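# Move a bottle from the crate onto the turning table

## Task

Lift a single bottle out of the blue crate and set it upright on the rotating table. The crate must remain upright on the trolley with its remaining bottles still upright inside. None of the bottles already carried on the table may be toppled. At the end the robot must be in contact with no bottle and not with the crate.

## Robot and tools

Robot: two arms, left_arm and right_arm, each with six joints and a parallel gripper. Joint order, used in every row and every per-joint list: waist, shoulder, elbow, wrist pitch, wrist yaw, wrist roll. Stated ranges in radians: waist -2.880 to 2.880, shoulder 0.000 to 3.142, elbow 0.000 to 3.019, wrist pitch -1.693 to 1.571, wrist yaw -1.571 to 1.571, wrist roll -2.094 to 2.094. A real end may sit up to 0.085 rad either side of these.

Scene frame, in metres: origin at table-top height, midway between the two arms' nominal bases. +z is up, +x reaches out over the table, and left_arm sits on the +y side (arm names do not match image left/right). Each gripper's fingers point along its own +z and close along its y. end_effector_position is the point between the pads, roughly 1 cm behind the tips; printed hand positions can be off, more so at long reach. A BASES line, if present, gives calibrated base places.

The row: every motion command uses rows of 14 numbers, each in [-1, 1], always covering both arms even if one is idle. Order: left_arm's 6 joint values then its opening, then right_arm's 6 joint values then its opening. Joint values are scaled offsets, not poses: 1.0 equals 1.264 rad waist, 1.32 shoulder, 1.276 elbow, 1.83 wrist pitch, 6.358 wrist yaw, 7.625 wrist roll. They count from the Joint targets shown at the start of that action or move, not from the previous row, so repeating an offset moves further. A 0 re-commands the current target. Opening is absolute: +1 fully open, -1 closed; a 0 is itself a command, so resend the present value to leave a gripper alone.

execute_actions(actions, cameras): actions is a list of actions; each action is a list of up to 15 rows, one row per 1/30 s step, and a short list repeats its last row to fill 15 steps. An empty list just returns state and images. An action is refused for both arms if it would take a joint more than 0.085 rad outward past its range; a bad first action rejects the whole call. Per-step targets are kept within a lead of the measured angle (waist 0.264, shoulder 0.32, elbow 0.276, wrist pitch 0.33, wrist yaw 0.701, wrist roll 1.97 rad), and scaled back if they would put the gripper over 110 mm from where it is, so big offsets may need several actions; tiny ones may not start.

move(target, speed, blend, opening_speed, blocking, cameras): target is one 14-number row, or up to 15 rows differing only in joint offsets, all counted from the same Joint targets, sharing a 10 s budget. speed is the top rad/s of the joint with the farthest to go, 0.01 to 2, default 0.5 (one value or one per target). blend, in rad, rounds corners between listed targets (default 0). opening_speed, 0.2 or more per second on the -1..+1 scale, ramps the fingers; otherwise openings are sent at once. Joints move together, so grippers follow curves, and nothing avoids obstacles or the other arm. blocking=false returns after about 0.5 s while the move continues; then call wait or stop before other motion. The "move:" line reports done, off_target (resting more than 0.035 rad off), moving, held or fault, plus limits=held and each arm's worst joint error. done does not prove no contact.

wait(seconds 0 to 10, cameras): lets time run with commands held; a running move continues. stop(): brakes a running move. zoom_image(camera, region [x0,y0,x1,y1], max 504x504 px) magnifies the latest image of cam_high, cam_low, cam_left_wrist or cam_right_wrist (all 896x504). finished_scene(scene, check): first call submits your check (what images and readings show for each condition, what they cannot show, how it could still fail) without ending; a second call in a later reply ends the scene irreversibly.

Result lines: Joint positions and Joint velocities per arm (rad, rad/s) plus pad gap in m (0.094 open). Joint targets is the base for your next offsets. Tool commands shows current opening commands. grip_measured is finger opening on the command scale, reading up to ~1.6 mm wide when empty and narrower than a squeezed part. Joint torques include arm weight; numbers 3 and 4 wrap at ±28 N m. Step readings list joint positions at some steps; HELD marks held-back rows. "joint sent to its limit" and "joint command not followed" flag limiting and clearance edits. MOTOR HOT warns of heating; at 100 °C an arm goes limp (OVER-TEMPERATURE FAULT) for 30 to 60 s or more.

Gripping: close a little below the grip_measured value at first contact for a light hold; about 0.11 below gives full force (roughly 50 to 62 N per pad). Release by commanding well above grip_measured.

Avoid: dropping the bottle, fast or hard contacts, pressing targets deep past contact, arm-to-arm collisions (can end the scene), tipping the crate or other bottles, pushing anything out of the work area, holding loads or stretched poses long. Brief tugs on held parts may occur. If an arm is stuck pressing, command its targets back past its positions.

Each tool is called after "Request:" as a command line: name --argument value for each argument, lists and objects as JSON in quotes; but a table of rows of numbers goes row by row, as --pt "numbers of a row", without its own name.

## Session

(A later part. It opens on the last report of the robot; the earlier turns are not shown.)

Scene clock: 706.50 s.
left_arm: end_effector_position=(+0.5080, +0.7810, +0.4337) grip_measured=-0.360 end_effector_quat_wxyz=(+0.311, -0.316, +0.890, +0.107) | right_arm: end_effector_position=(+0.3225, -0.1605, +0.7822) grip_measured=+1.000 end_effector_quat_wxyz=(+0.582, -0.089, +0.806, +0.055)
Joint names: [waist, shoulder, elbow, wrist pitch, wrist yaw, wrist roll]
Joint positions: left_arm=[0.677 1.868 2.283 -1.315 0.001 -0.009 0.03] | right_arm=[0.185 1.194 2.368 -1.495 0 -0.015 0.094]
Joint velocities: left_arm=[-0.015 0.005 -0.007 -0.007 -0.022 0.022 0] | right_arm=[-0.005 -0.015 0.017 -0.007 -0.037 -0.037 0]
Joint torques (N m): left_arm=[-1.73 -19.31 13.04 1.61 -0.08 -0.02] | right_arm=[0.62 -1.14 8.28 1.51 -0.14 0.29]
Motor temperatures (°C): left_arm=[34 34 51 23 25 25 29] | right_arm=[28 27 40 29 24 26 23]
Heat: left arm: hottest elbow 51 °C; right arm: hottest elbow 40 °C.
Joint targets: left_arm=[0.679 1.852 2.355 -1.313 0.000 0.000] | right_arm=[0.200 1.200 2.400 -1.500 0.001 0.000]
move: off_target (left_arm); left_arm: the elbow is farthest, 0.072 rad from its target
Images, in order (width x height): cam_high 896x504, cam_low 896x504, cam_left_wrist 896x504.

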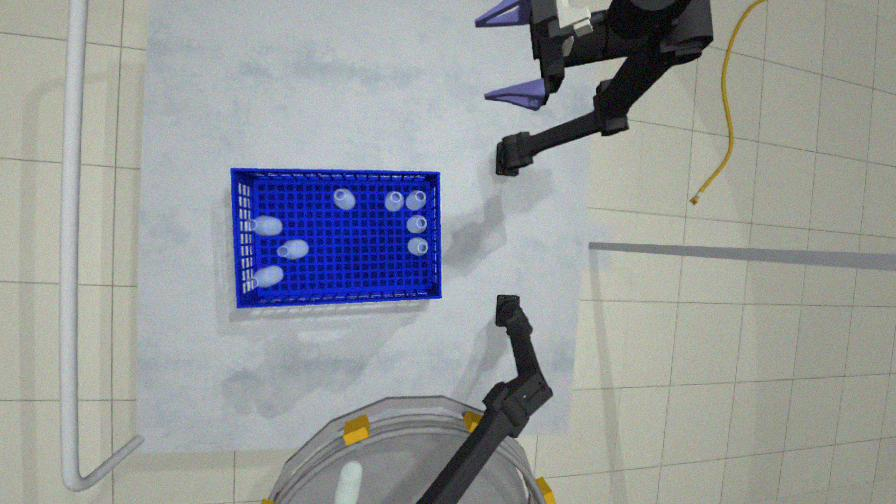

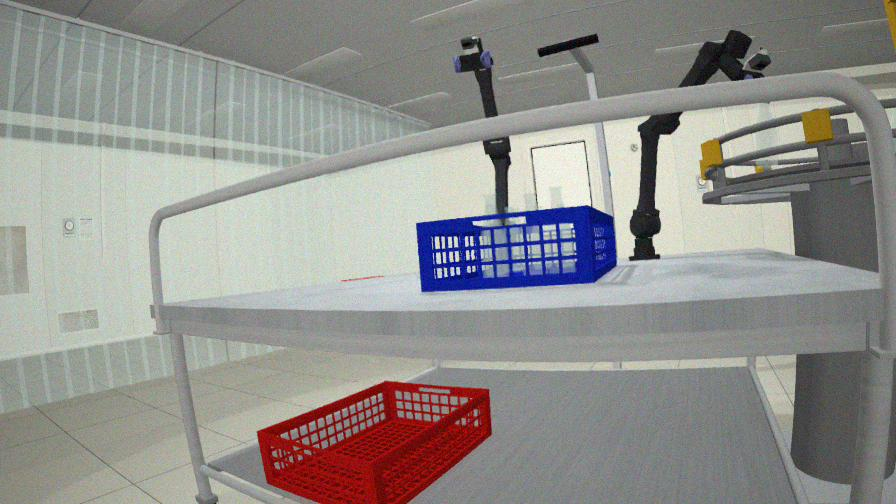

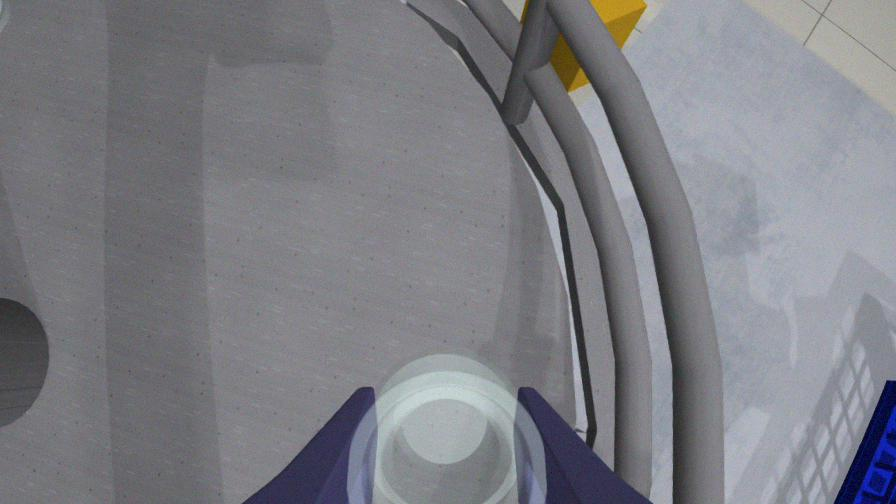

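Request:
wait --seconds 0

Request:
zoom_image --camera "cam_left_wrist" --region '[330, 300, 570, 504]'

Request:
zoom_image --camera "cam_low" --region '[680, 60, 880, 220]'

Scene clock: 735.53 s.
left_arm: end_effector_position=(+0.5080, +0.7810, +0.4337) grip_measured=-0.360 end_effector_quat_wxyz=(+0.311, -0.316, +0.890, +0.107) | right_arm: end_effector_position=(+0.3225, -0.1605, +0.7822) grip_measured=+1.000 end_effector_quat_wxyz=(+0.582, -0.089, +0.806, +0.055)
Joint names: [waist, shoulder, elbow, wrist pitch, wrist yaw, wrist roll]
Joint positions: left_arm=[0.677 1.868 2.283 -1.315 0.001 -0.009 0.03] | right_arm=[0.185 1.194 2.368 -1.495 0 -0.015 0.094]
Joint velocities: left_arm=[0.005 -0.005 0.022 0.027 -0.007 0.051 -0.001] | right_arm=[0.005 -0.015 -0.007 0.002 0.051 0.037 0]
Joint torques (N m): left_arm=[-2.14 -19.96 13.12 1.65 -0.07 -0.03] | right_arm=[0.62 -1.2 8.28 1.5 -0.14 0.29]
Motor temperatures (°C): left_arm=[34 37 60 23 25 25 30] | right_arm=[27 27 40 29 24 26 23]
Heat: left arm: hottest elbow 60 °C; right arm: hottest elbow 40 °C.
Joint targets: left_arm=[0.679 1.852 2.355 -1.313 0.000 0.000] | right_arm=[0.200 1.200 2.400 -1.500 0.001 0.000]
Tool commands: left_gripper/opening=-0.65 right_gripper/opening=+1.0

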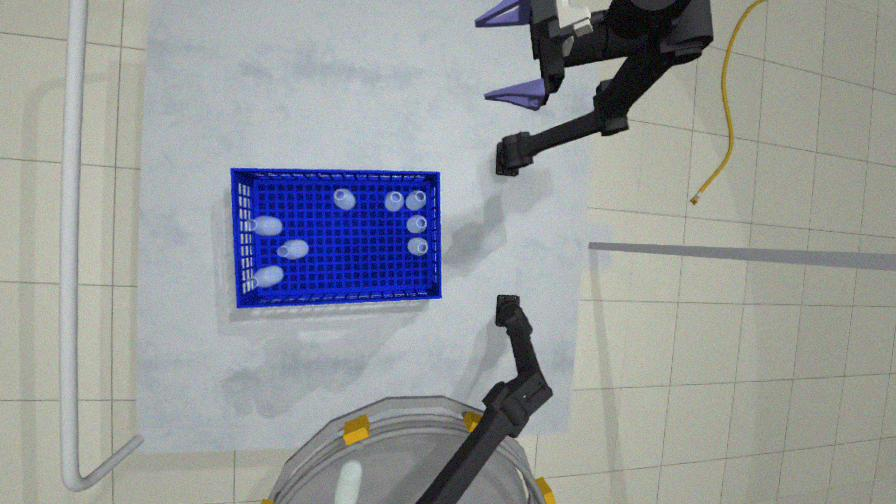

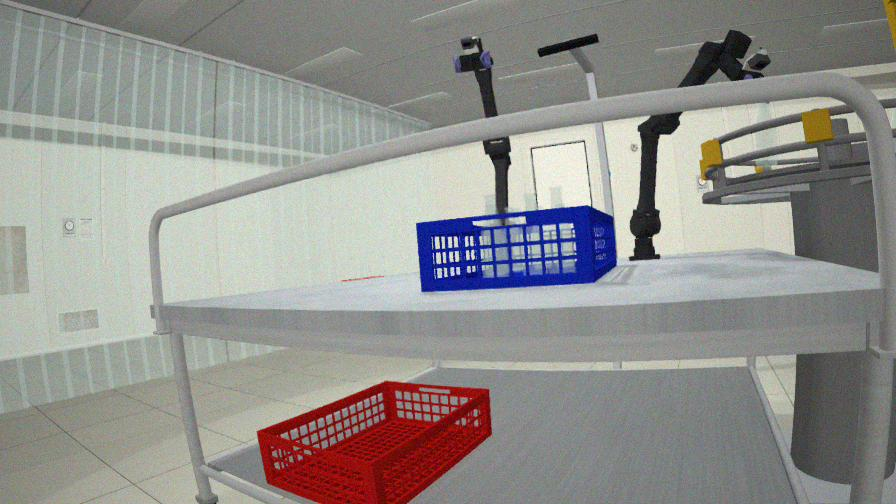

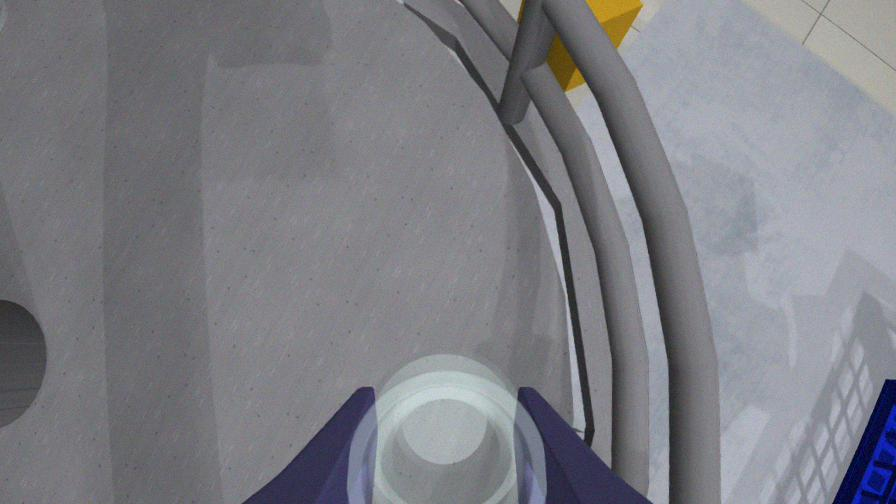

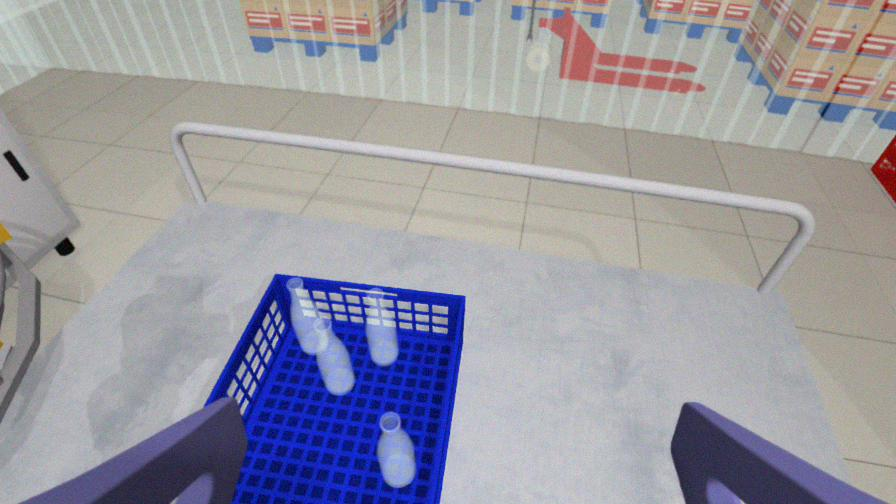

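Scaled by 2.100 from the camera's 896x504 image, which has a finer 1280x720 frame.

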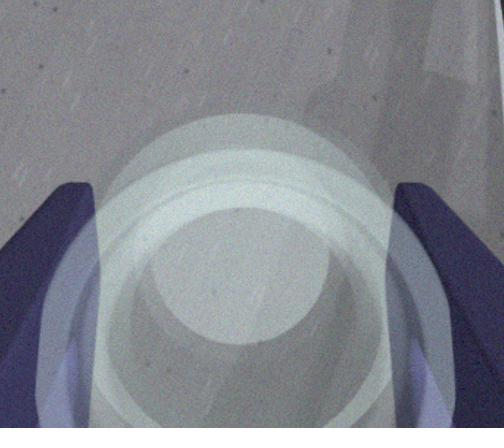

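Scaled by 2.520 from the camera's 896x504 image, which has a finer 1280x720 frame.

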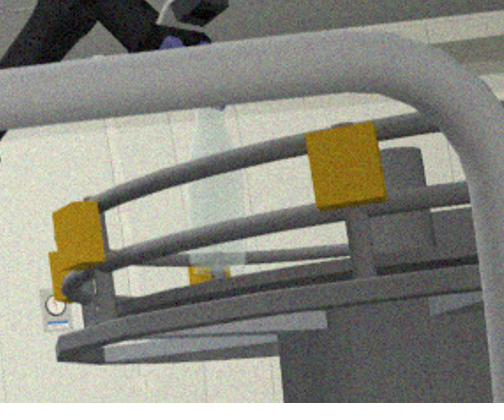

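Request:
move --target '[0.0008, -0.0920, -0.2563, 0.1664, 0, 0, -0.65, 0, 0, 0, 0, 0, 0, 1]' --speed 0.25 --cameras '["cam_left_wrist", "cam_low", "cam_high"]'

Request:
zoom_image --camera "cam_left_wrist" --region '[330, 300, 570, 504]'

Request:
zoom_image --camera "cam_low" --region '[680, 60, 880, 220]'

Scene clock: 769.00 s.
left_arm: end_effector_position=(+0.5129, +0.7849, +0.4188) grip_measured=-0.360 end_effector_quat_wxyz=(+0.373, -0.308, +0.866, +0.128) | right_arm: end_effector_position=(+0.3225, -0.1605, +0.7822) grip_measured=+1.000 end_effector_quat_wxyz=(+0.582, -0.089, +0.806, +0.055)
Joint names: [waist, shoulder, elbow, wrist pitch, wrist yaw, wrist roll]
Joint positions: left_arm=[0.677 1.758 2.019 -1.021 0.001 -0.008 0.03] | right_arm=[0.185 1.194 2.368 -1.495 0 -0.015 0.094]
Joint velocities: left_arm=[-0.005 -0.015 0.017 0.002 -0.037 0.022 0.001] | right_arm=[0.005 -0.015 0.002 0.017 -0.022 0.022 0]
Joint torques (N m): left_arm=[-1.49 -19.49 9.25 2.06 -0.07 -0.04] | right_arm=[0.67 -1.2 8.29 1.5 -0.13 0.28]
Motor temperatures (°C): left_arm=[34 39 65 23 25 25 30] | right_arm=[27 27 40 29 24 26 23]
Heat: left arm: hottest elbow 65 °C; right arm: hottest elbow 40 °C.
Joint targets: left_arm=[0.680 1.730 2.027 -1.009 0.000 0.000] | right_arm=[0.200 1.200 2.400 -1.500 0.001 0.000]
move: done
Images, in order (width x height): cam_high 896x504, cam_low 896x504, cam_left_wrist 896x504.

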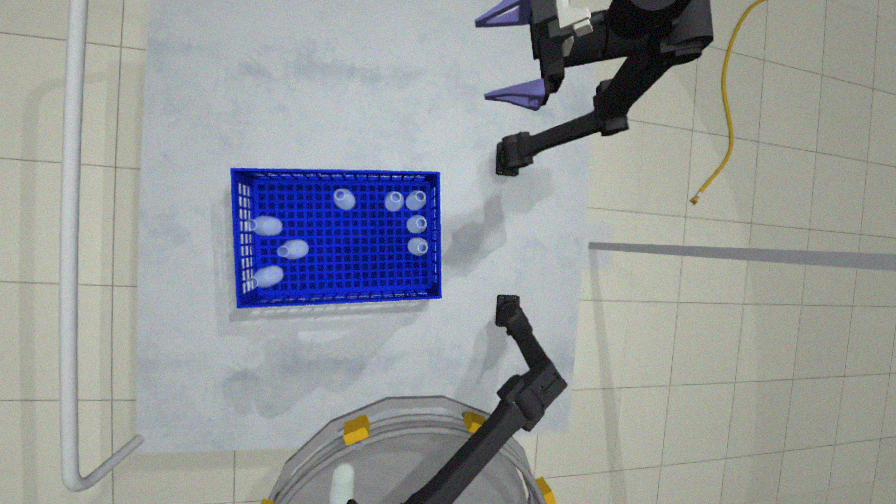

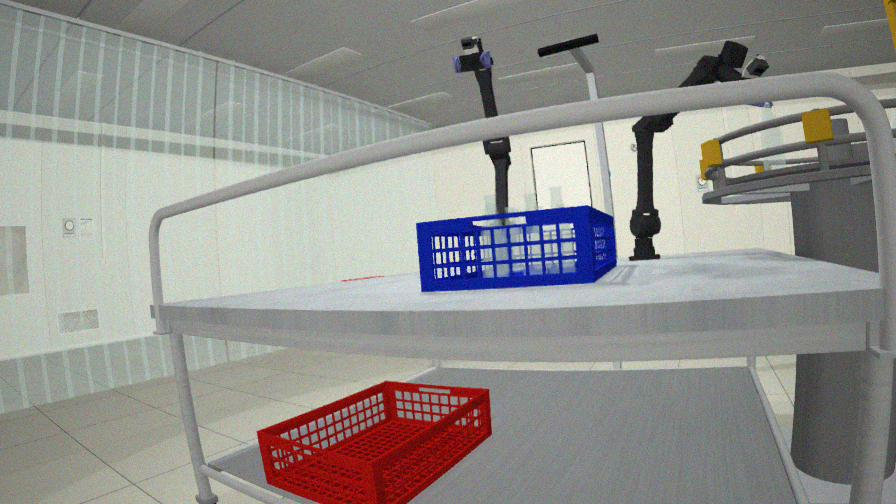

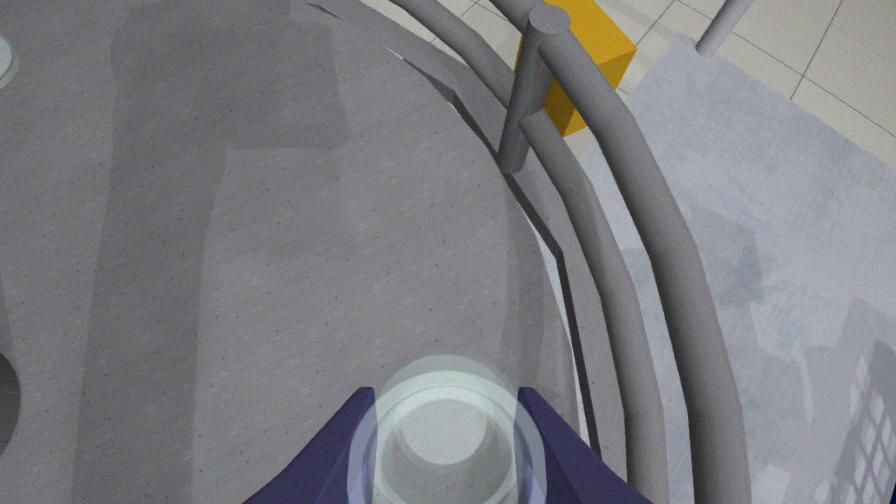

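Scaled by 2.100 from the camera's 896x504 image, which has a finer 1280x720 frame.

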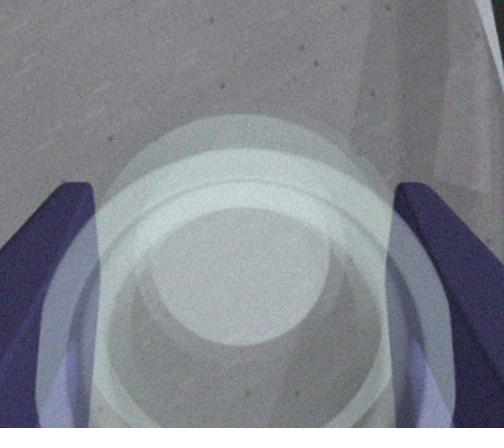

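Scaled by 2.520 from the camera's 896x504 image, which has a finer 1280x720 frame.

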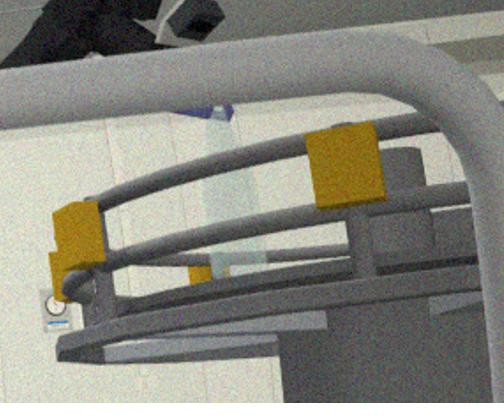

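Request:
execute_actions --actions '[[[0,-0.0003,-0.0015,0.0008,0,0,-0.65,0,0,0,0,0,0,1],[0,-0.0006,-0.003,0.0016,0,0,-0.65,0,0,0,0,0,0,1],[0,-0.0009,-0.0045,0.0024,0,0,-0.65,0,0,0,0,0,0,1],[0,-0.0012,-0.006,0.0032,0,0,-0.65,0,0,0,0,0,0,1],[0,-0.0015,-0.0075,0.004,0,0,-0.65,0,0,0,0,0,0,1],[0,-0.0018,-0.009,0.0048,0,0,-0.65,0,0,0,0,0,0,1]]]' --cameras '["cam_left_wrist"]'

Scene clock: 803.83 s.
left_arm: end_effector_position=(+0.5114, +0.7840, +0.4193) grip_measured=-0.360 end_effector_quat_wxyz=(+0.376, -0.305, +0.865, +0.131) | right_arm: end_effector_position=(+0.3225, -0.1605, +0.7822) grip_measured=+1.000 end_effector_quat_wxyz=(+0.582, -0.089, +0.806, +0.055)
Joint names: [waist, shoulder, elbow, wrist pitch, wrist yaw, wrist roll]
Joint positions: left_arm=[0.677 1.748 2.003 -1.007 0 -0.004 0.03] | right_arm=[0.185 1.194 2.368 -1.495 0 -0.015 0.094]
Joint velocities: left_arm=[-0.005 0.005 0.007 0.007 0.007 -0.007 0] | right_arm=[-0.005 -0.005 0.007 0.007 0.007 0.007 0]
Joint torques (N m): left_arm=[-1.67 -18.78 9.61 1.95 -0.02 -0.08] | right_arm=[0.62 -1.14 8.28 1.51 -0.14 0.29]
Motor temperatures (°C): left_arm=[34 38 60 23 25 25 30] | right_arm=[27 27 40 29 24 26 23]
Heat: left arm: hottest elbow 60 °C; right arm: hottest elbow 40 °C.
Joint targets: left_arm=[0.680 1.728 2.016 -1.000 0.000 0.000] | right_arm=[0.200 1.200 2.400 -1.500 0.001 0.000]
Step readings (joint positions of left_arm | right_arm):
0: [0.677 1.751 2.009 -1.015 0.001 -0.005] | [0.185 1.194 2.368 -1.495 0.000 -0.015]
1: [0.677 1.751 2.009 -1.015 0.001 -0.005] | [0.185 1.194 2.368 -1.495 0.000 -0.015]
2: [0.677 1.751 2.009 -1.015 0.001 -0.005] | [0.185 1.194 2.368 -1.495 0.000 -0.015]
4: [0.677 1.751 2.008 -1.015 0.001 -0.005] | [0.185 1.194 2.368 -1.495 0.000 -0.015]
8: [0.677 1.751 2.008 -1.014 0.001 -0.005] | [0.185 1.194 2.368 -1.495 0.000 -0.015]
15: [0.677 1.751 2.005 -1.010 0.001 -0.005] | [0.185 1.194 2.368 -1.495 0.000 -0.015]
Images, in order (width x height): cam_left_wrist 896x504.

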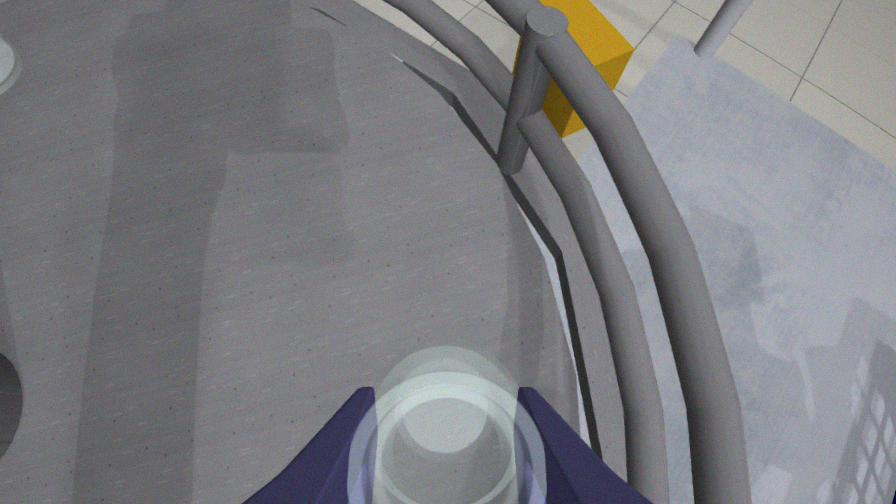

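Request:
execute_actions --actions '[[[0,-0.0003,-0.0015,0.0008,0,0,-0.65,0,0,0,0,0,0,1],[0,-0.0006,-0.003,0.0016,0,0,-0.65,0,0,0,0,0,0,1],[0,-0.0009,-0.0045,0.0024,0,0,-0.65,0,0,0,0,0,0,1],[0,-0.0009,-0.0045,0.0024,0,0,1,0,0,0,0,0,0,1]],[[0,0,0,0,0,0,1,0,0,0,0,0,0,1]],[[0,-0.006,0.002,-0.005,0,0,1,0,0,0,0,0,0,1],[0,-0.012,0.005,-0.010,0,0,1,0,0,0,0,0,0,1],[0,-0.018,0.007,-0.015,0,0,1,0,0,0,0,0,0,1],[0,-0.024,0.010,-0.020,0,0,1,0,0,0,0,0,0,1],[0,-0.030,0.012,-0.025,0,0,1,0,0,0,0,0,0,1],[0,-0.036,0.014,-0.030,0,0,1,0,0,0,0,0,0,1],[0,-0.042,0.017,-0.035,0,0,1,0,0,0,0,0,0,1],[0,-0.048,0.019,-0.040,0,0,1,0,0,0,0,0,0,1],[0,-0.054,0.021,-0.045,0,0,1,0,0,0,0,0,0,1],[0,-0.060,0.024,-0.050,0,0,1,0,0,0,0,0,0,1],[0,-0.066,0.026,-0.055,0,0,1,0,0,0,0,0,0,1],[0,-0.072,0.029,-0.060,0,0,1,0,0,0,0,0,0,1],[0,-0.078,0.031,-0.065,0,0,1,0,0,0,0,0,0,1],[0,-0.084,0.033,-0.070,0,0,1,0,0,0,0,0,0,1],[0,-0.091,0.035,-0.075,0,0,1,0,0,0,0,0,0,1]]]'

Scene clock: 837.33 s.
left_arm: end_effector_position=(+0.4585, +0.7421, +0.4968) grip_measured=+0.998 end_effector_quat_wxyz=(+0.390, -0.302, +0.859, +0.137) | right_arm: end_effector_position=(+0.3225, -0.1605, +0.7822) grip_measured=+1.000 end_effector_quat_wxyz=(+0.582, -0.089, +0.806, +0.055)
Joint names: [waist, shoulder, elbow, wrist pitch, wrist yaw, wrist roll]
Joint positions: left_arm=[0.677 1.602 2.011 -1.128 -0.001 -0.001 0.094] | right_arm=[0.185 1.194 2.368 -1.495 0 -0.015 0.094]
Joint velocities: left_arm=[-0.005 -0.005 -0.017 -0.007 0.007 -0.037 0] | right_arm=[-0.015 -0.005 0.007 0.007 0.037 -0.081 0]
Joint torques (N m): left_arm=[-1.73 -14.27 11.19 1.39 0.02 -0.11] | right_arm=[0.62 -1.32 8.29 1.51 -0.14 0.29]
Motor temperatures (°C): left_arm=[33 39 59 23 25 25 30] | right_arm=[27 26 40 29 24 26 23]
Heat: left arm: hottest elbow 59 °C; right arm: hottest elbow 40 °C.
Joint targets: left_arm=[0.680 1.606 2.055 -1.133 0.000 0.000] | right_arm=[0.200 1.200 2.400 -1.500 0.001 0.000]
Step readings (joint positions of left_arm | right_arm):
0: [0.677 1.744 1.996 -1.002 -0.001 -0.001] | [0.185 1.194 2.368 -1.495 0.000 -0.015]
1: [0.677 1.744 1.996 -1.002 -0.001 -0.001] | [0.185 1.194 2.368 -1.495 0.000 -0.015]
2: [0.677 1.744 1.996 -1.002 -0.001 -0.001] | [0.185 1.194 2.368 -1.495 0.000 -0.015]
4: [0.677 1.744 1.996 -1.002 -0.001 -0.001] | [0.185 1.194 2.368 -1.495 0.000 -0.015]
8: [0.677 1.743 1.996 -1.002 -0.001 -0.001] | [0.185 1.194 2.368 -1.495 0.000 -0.015]
15: [0.677 1.743 1.996 -1.002 -0.001 -0.001] | [0.185 1.194 2.368 -1.495 0.000 -0.015]
16: [0.677 1.743 1.996 -1.002 -0.001 -0.001] | [0.185 1.194 2.368 -1.495 0.000 -0.015]
17: [0.677 1.743 1.996 -1.002 -0.001 -0.001] | [0.185 1.194 2.368 -1.495 0.000 -0.015]
19: [0.677 1.743 1.996 -1.002 -0.001 -0.001] | [0.185 1.194 2.368 -1.495 0.000 -0.015]
23: [0.677 1.743 1.996 -1.002 -0.001 -0.001] | [0.185 1.194 2.368 -1.495 0.000 -0.015]
30: [0.677 1.743 1.996 -1.002 -0.001 -0.001] | [0.185 1.194 2.368 -1.495 0.000 -0.015]
31: [0.677 1.743 1.996 -1.002 -0.001 -0.001] | [0.185 1.194 2.368 -1.495 0.000 -0.015]
32: [0.677 1.743 1.996 -1.002 -0.001 -0.001] | [0.185 1.194 2.368 -1.495 0.000 -0.015]
34: [0.677 1.742 1.996 -1.003 -0.001 -0.001] | [0.185 1.194 2.368 -1.495 0.000 -0.015]
38: [0.677 1.732 1.996 -1.026 -0.001 -0.001] | [0.185 1.194 2.368 -1.495 0.000 -0.015]
45: [0.677 1.674 1.996 -1.086 -0.001 -0.001] | [0.185 1.194 2.368 -1.495 0.000 -0.015]

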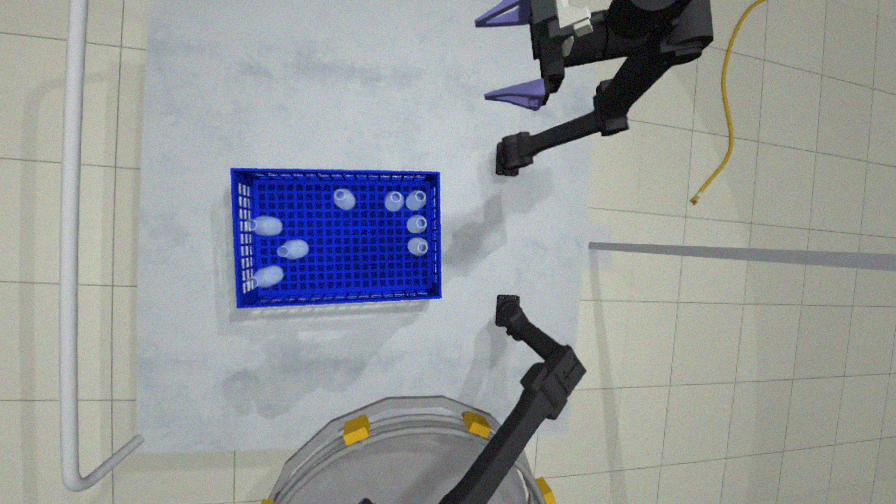

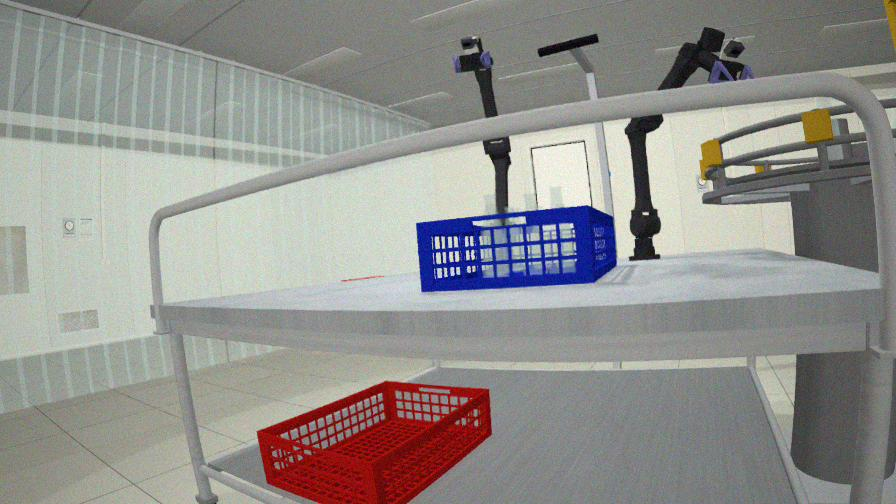

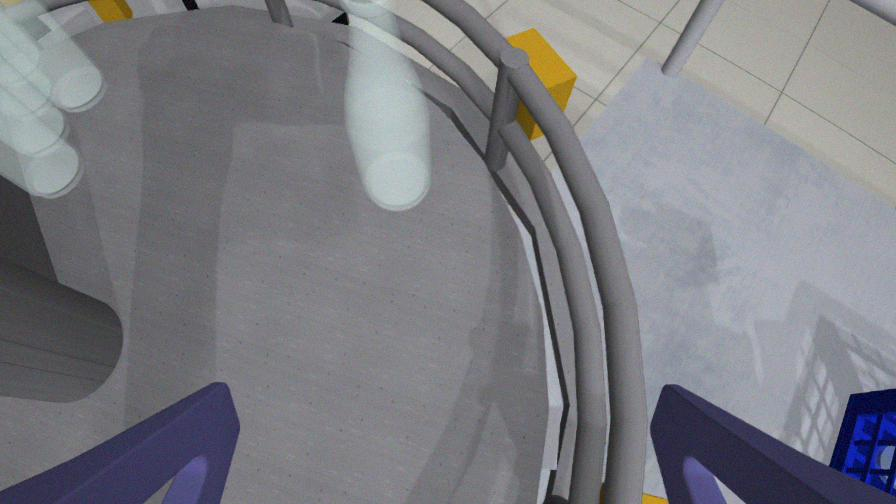

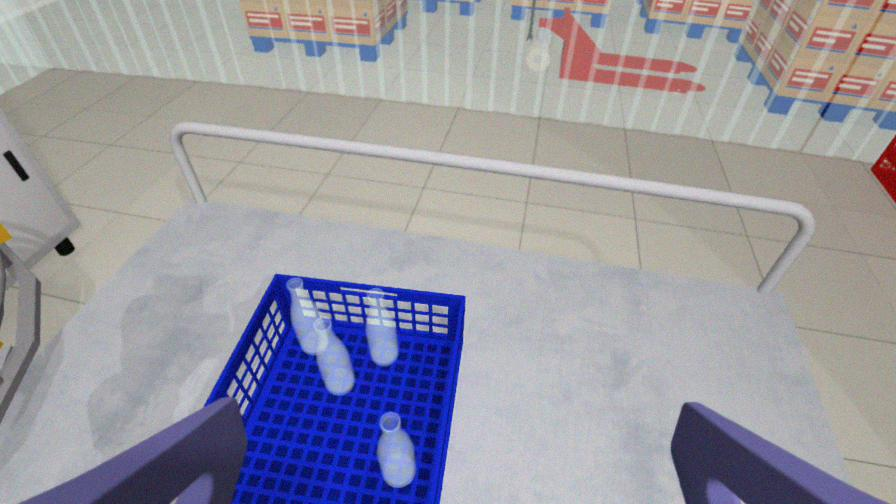

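Request:
move --target '[0.015, -0.3242, -0.3503, 0.1197, 0, 0, 1, 0, 0, 0, 0, 0, 0, 1]' --speed 0.5

Request:
zoom_image --camera "cam_left_wrist" --region '[100, 0, 600, 300]'

Scene clock: 849.03 s.
left_arm: end_effector_position=(+0.3501, +0.6649, +0.5424) grip_measured=+0.998 end_effector_quat_wxyz=(+0.476, -0.292, +0.812, +0.171) | right_arm: end_effector_position=(+0.3225, -0.1605, +0.7822) grip_measured=+1.000 end_effector_quat_wxyz=(+0.582, -0.089, +0.806, +0.055)
Joint names: [waist, shoulder, elbow, wrist pitch, wrist yaw, wrist roll]
Joint positions: left_arm=[0.692 1.182 1.602 -0.931 -0.001 -0.001 0.094] | right_arm=[0.185 1.194 2.368 -1.495 0 -0.015 0.094]
Joint velocities: left_arm=[-0.005 -0.015 -0.002 -0.027 -0.051 0.022 -0.001] | right_arm=[0.005 -0.005 -0.002 0.007 -0.022 -0.037 0]
Joint torques (N m): left_arm=[-1.38 -8.12 8.57 2.59 0.03 -0.11] | right_arm=[0.62 -1.2 8.29 1.51 -0.14 0.29]
Motor temperatures (°C): left_arm=[33 37 58 23 25 25 29] | right_arm=[27 26 40 29 24 26 23]
Heat: left arm: hottest elbow 58 °C; right arm: hottest elbow 40 °C.
Joint targets: left_arm=[0.699 1.178 1.608 -0.914 0.000 0.000] | right_arm=[0.200 1.200 2.400 -1.500 0.001 0.000]
move: done

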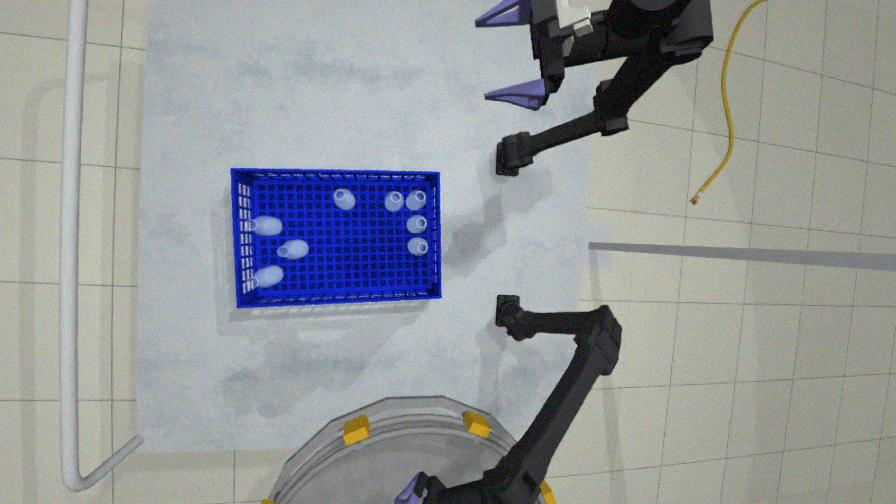

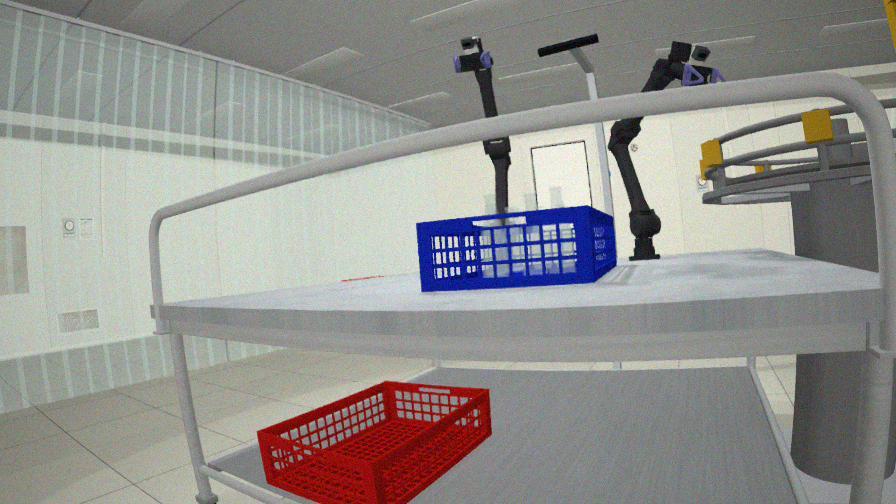

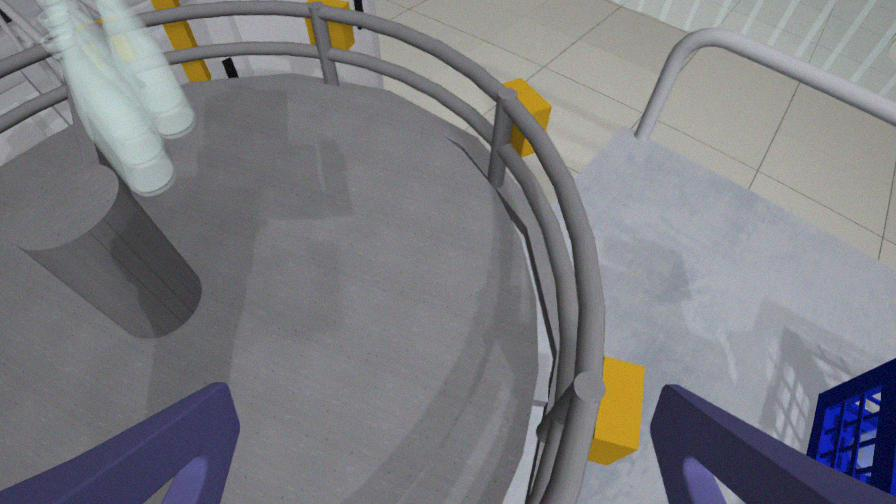

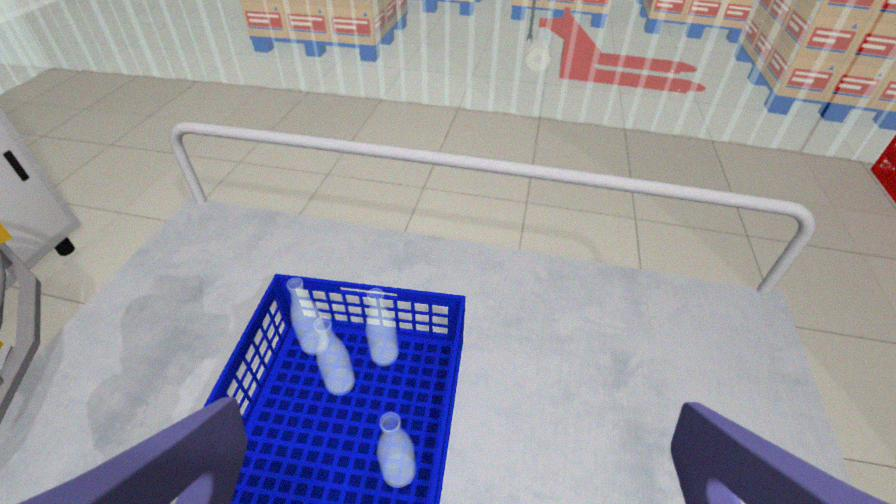

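Scaled by 1.008 from the camera's 896x504 image, which has a finer 1280x720 frame.

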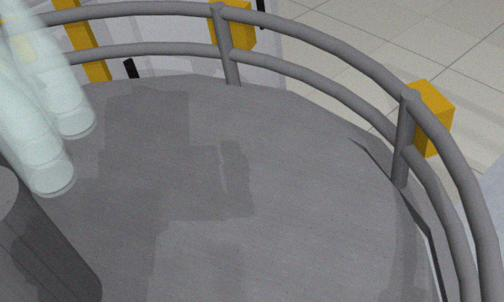

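Request:
zoom_image --camera "cam_left_wrist" --region '[0, 0, 260, 220]'

Request:
zoom_image --camera "cam_low" --region '[400, 150, 640, 300]'

Request:
zoom_image --camera "cam_low" --region '[690, 70, 896, 220]'

Scaled by 1.938 from the camera's 896x504 image, which has a finer 1280x720 frame.

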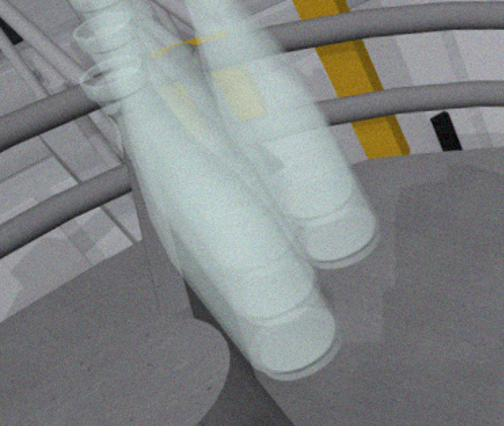

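Scaled by 2.100 from the camera's 896x504 image, which has a finer 1280x720 frame.

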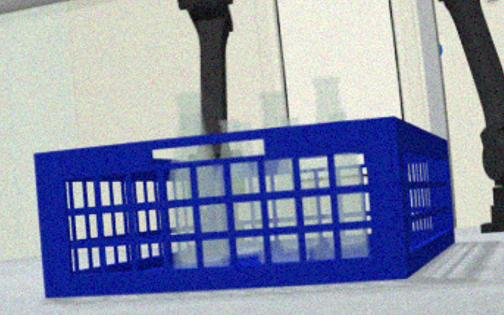

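Scaled by 2.447 from the camera's 896x504 image, which has a finer 1280x720 frame.

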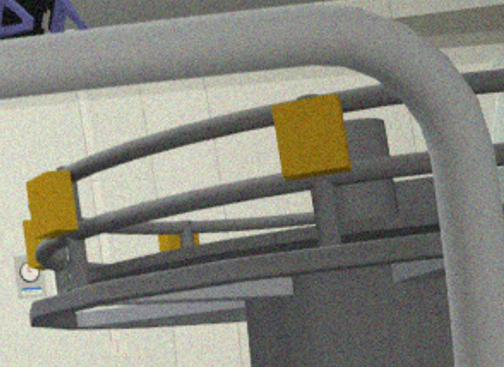

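Request:
move --target '[0.237, 0, 0, -0.10, 0, 0, 1, 0, 0, 0, 0, 0, 0, 1]' --speed 0.5 --cameras '["cam_left_wrist", "cam_high"]'

Request:
zoom_image --camera "cam_left_wrist" --region '[100, 0, 500, 260]'

Scene clock: 864.23 s.
left_arm: end_effector_position=(+0.2242, +0.7484, +0.5096) grip_measured=+0.998 end_effector_quat_wxyz=(+0.382, -0.430, +0.791, +0.207) | right_arm: end_effector_position=(+0.3225, -0.1605, +0.7822) grip_measured=+1.000 end_effector_quat_wxyz=(+0.582, -0.089, +0.806, +0.055)
Joint names: [waist, shoulder, elbow, wrist pitch, wrist yaw, wrist roll]
Joint positions: left_arm=[0.997 1.182 1.602 -1.091 -0.001 -0.001 0.094] | right_arm=[0.185 1.194 2.368 -1.495 0 -0.015 0.094]
Joint velocities: left_arm=[-0.015 0.005 -0.007 -0.022 -0.007 -0.022 0.001] | right_arm=[-0.015 -0.005 0.007 -0.017 0.051 0.022 0]
Joint torques (N m): left_arm=[-1.14 -8.47 8.64 1.57 0.03 -0.12] | right_arm=[0.62 -1.26 8.29 1.5 -0.14 0.29]
Motor temperatures (°C): left_arm=[33 36 57 23 25 25 28] | right_arm=[27 26 40 29 24 26 23]
Heat: left arm: hottest elbow 57 °C; right arm: hottest elbow 40 °C.
Joint targets: left_arm=[0.999 1.178 1.608 -1.097 0.000 0.000] | right_arm=[0.200 1.200 2.400 -1.500 0.001 0.000]
move: done
Images, in order (width x height): cam_high 896x504, cam_left_wrist 896x504.

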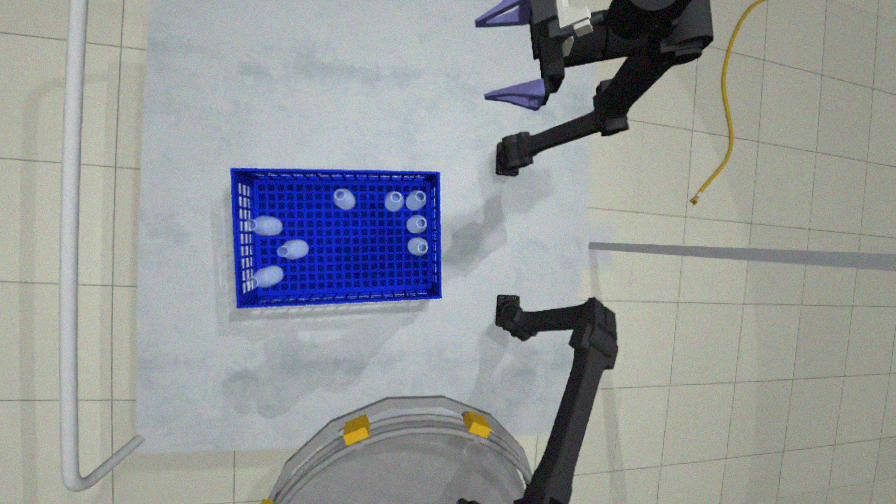

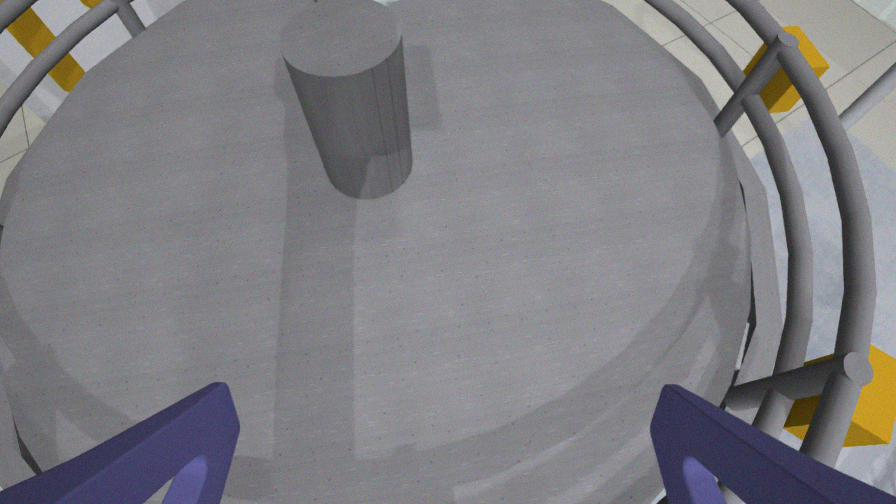

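Scaled by 1.260 from the camera's 896x504 image, which has a finer 1280x720 frame.

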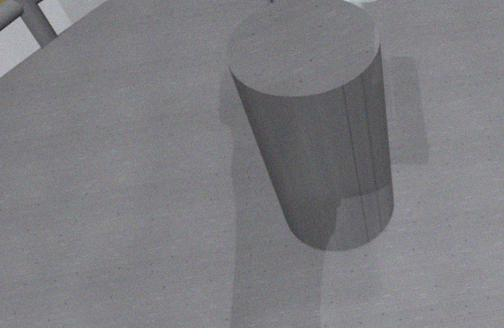

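Request:
move --target '[-0.05, 0, 0, 0.24, 0, 0, 1, 0, 0, 0, 0, 0, 0, 1]' --speed 0.6 --cameras '["cam_left_wrist", "cam_high", "cam_low"]'

Request:
zoom_image --camera "cam_left_wrist" --region '[180, 0, 680, 360]'

Scene clock: 870.20 s.
left_arm: end_effector_position=(+0.2725, +0.7702, +0.6005) grip_measured=+0.998 end_effector_quat_wxyz=(+0.545, -0.359, +0.705, +0.277) | right_arm: end_effector_position=(+0.3225, -0.1605, +0.7822) grip_measured=+1.000 end_effector_quat_wxyz=(+0.582, -0.089, +0.806, +0.055)
Joint names: [waist, shoulder, elbow, wrist pitch, wrist yaw, wrist roll]
Joint positions: left_arm=[0.942 1.182 1.602 -0.675 -0.001 -0.001 0.094] | right_arm=[0.185 1.194 2.368 -1.495 0 -0.015 0.094]
Joint velocities: left_arm=[-0.005 -0.005 0.002 -0.002 -0.007 -0.022 0] | right_arm=[-0.015 -0.015 -0.002 -0.002 0.007 -0.007 0]
Joint torques (N m): left_arm=[-2.55 -8.88 8.96 2.73 0.03 -0.13] | right_arm=[0.62 -1.2 8.29 1.51 -0.14 0.29]
Motor temperatures (°C): left_arm=[33 35 57 23 25 25 28] | right_arm=[27 26 40 29 24 26 23]
Heat: left arm: hottest elbow 57 °C; right arm: hottest elbow 40 °C.
Joint targets: left_arm=[0.936 1.178 1.608 -0.658 0.000 0.000] | right_arm=[0.200 1.200 2.400 -1.500 0.001 0.000]
move: done
Images, in order (width x height): cam_high 896x504, cam_low 896x504, cam_left_wrist 896x504.

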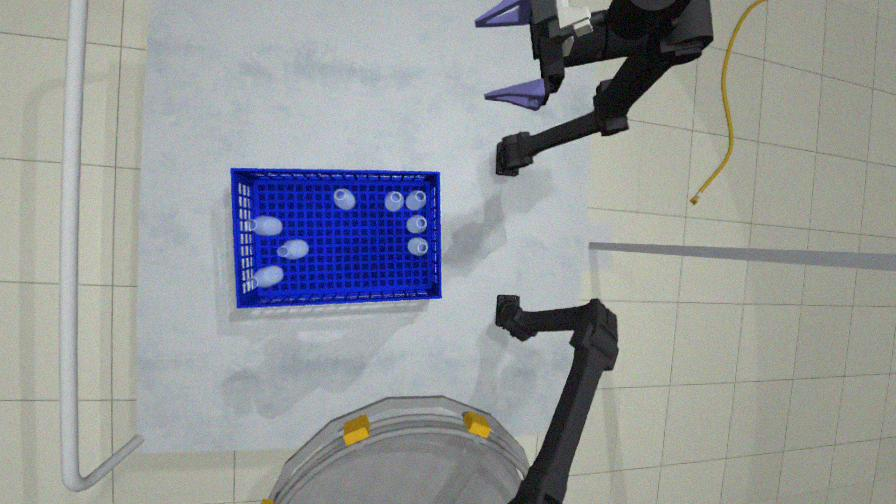

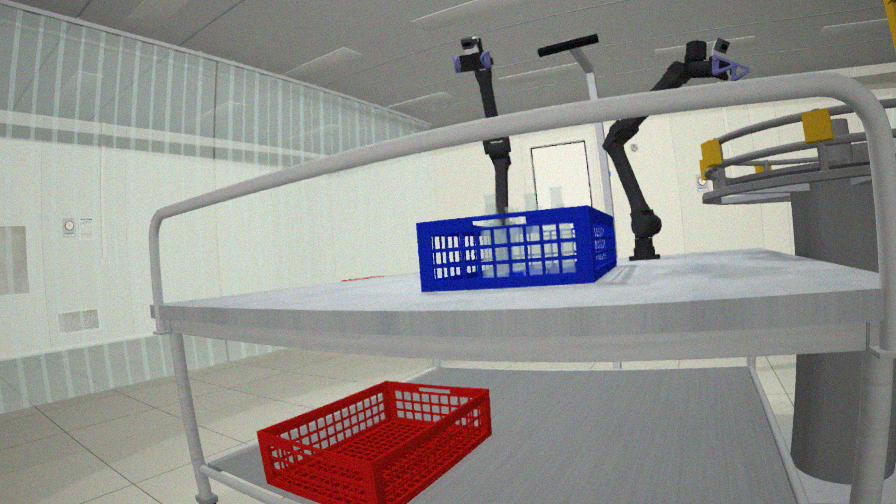

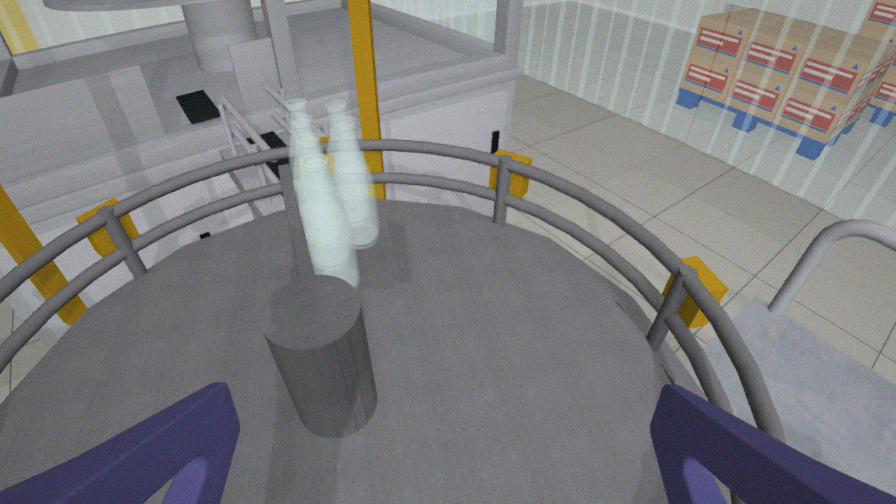

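Scaled by 1.008 from the camera's 896x504 image, which has a finer 1280x720 frame.

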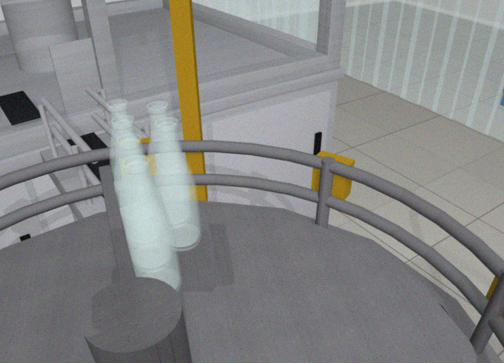

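Request:
zoom_image --camera "cam_left_wrist" --region '[260, 80, 420, 300]'

Request:
zoom_image --camera "cam_high" --region '[220, 150, 460, 320]'

Scaled by 2.291 from the camera's 896x504 image, which has a finer 1280x720 frame.

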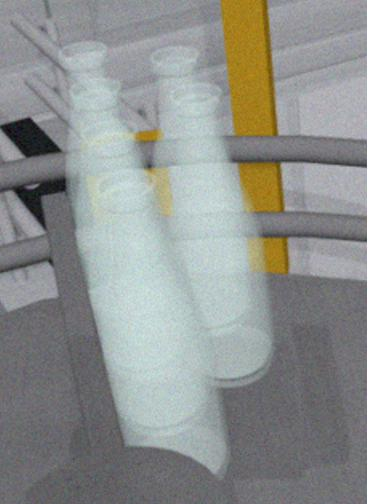

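Scaled by 2.100 from the camera's 896x504 image, which has a finer 1280x720 frame.

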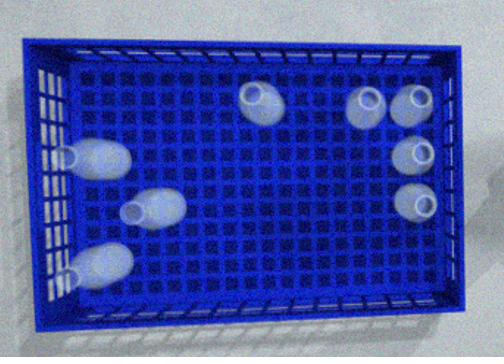

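Request:
finished_scene --scene 1 --check "Bottle on table: left wrist camera shows the transferred bottle has ridden round the disc and joined the queue at the guide bar; all bottles there (six lips visible, four in the left column, two in the right) stand upright with their bases on the disc and none lies down. Crate: cam_high and cam_low show the blue crate still standing on the trolley at its place with 8 bottles, all standing (lips above bodies, leaning only by perspective). Riding bottles: none is seen lying on the disc or outside it. Contact: left gripper is open at z=0.60 well above the bottle tops (0.44) and away from the rail; right arm is parked folded; neither touches bottle or crate. Not visible: the far side of rear bottles in the queue hidden by the front ones, but their lips are all visible at standing height. Could be missed if a bottle is later tipped by the moving disc pushing the queue, but the queue has been stable for over 20 s."

This call ended nothing. Check each condition that your pictures could not show: look closer or test it, and mend what is not met. Then call finished_scene again.


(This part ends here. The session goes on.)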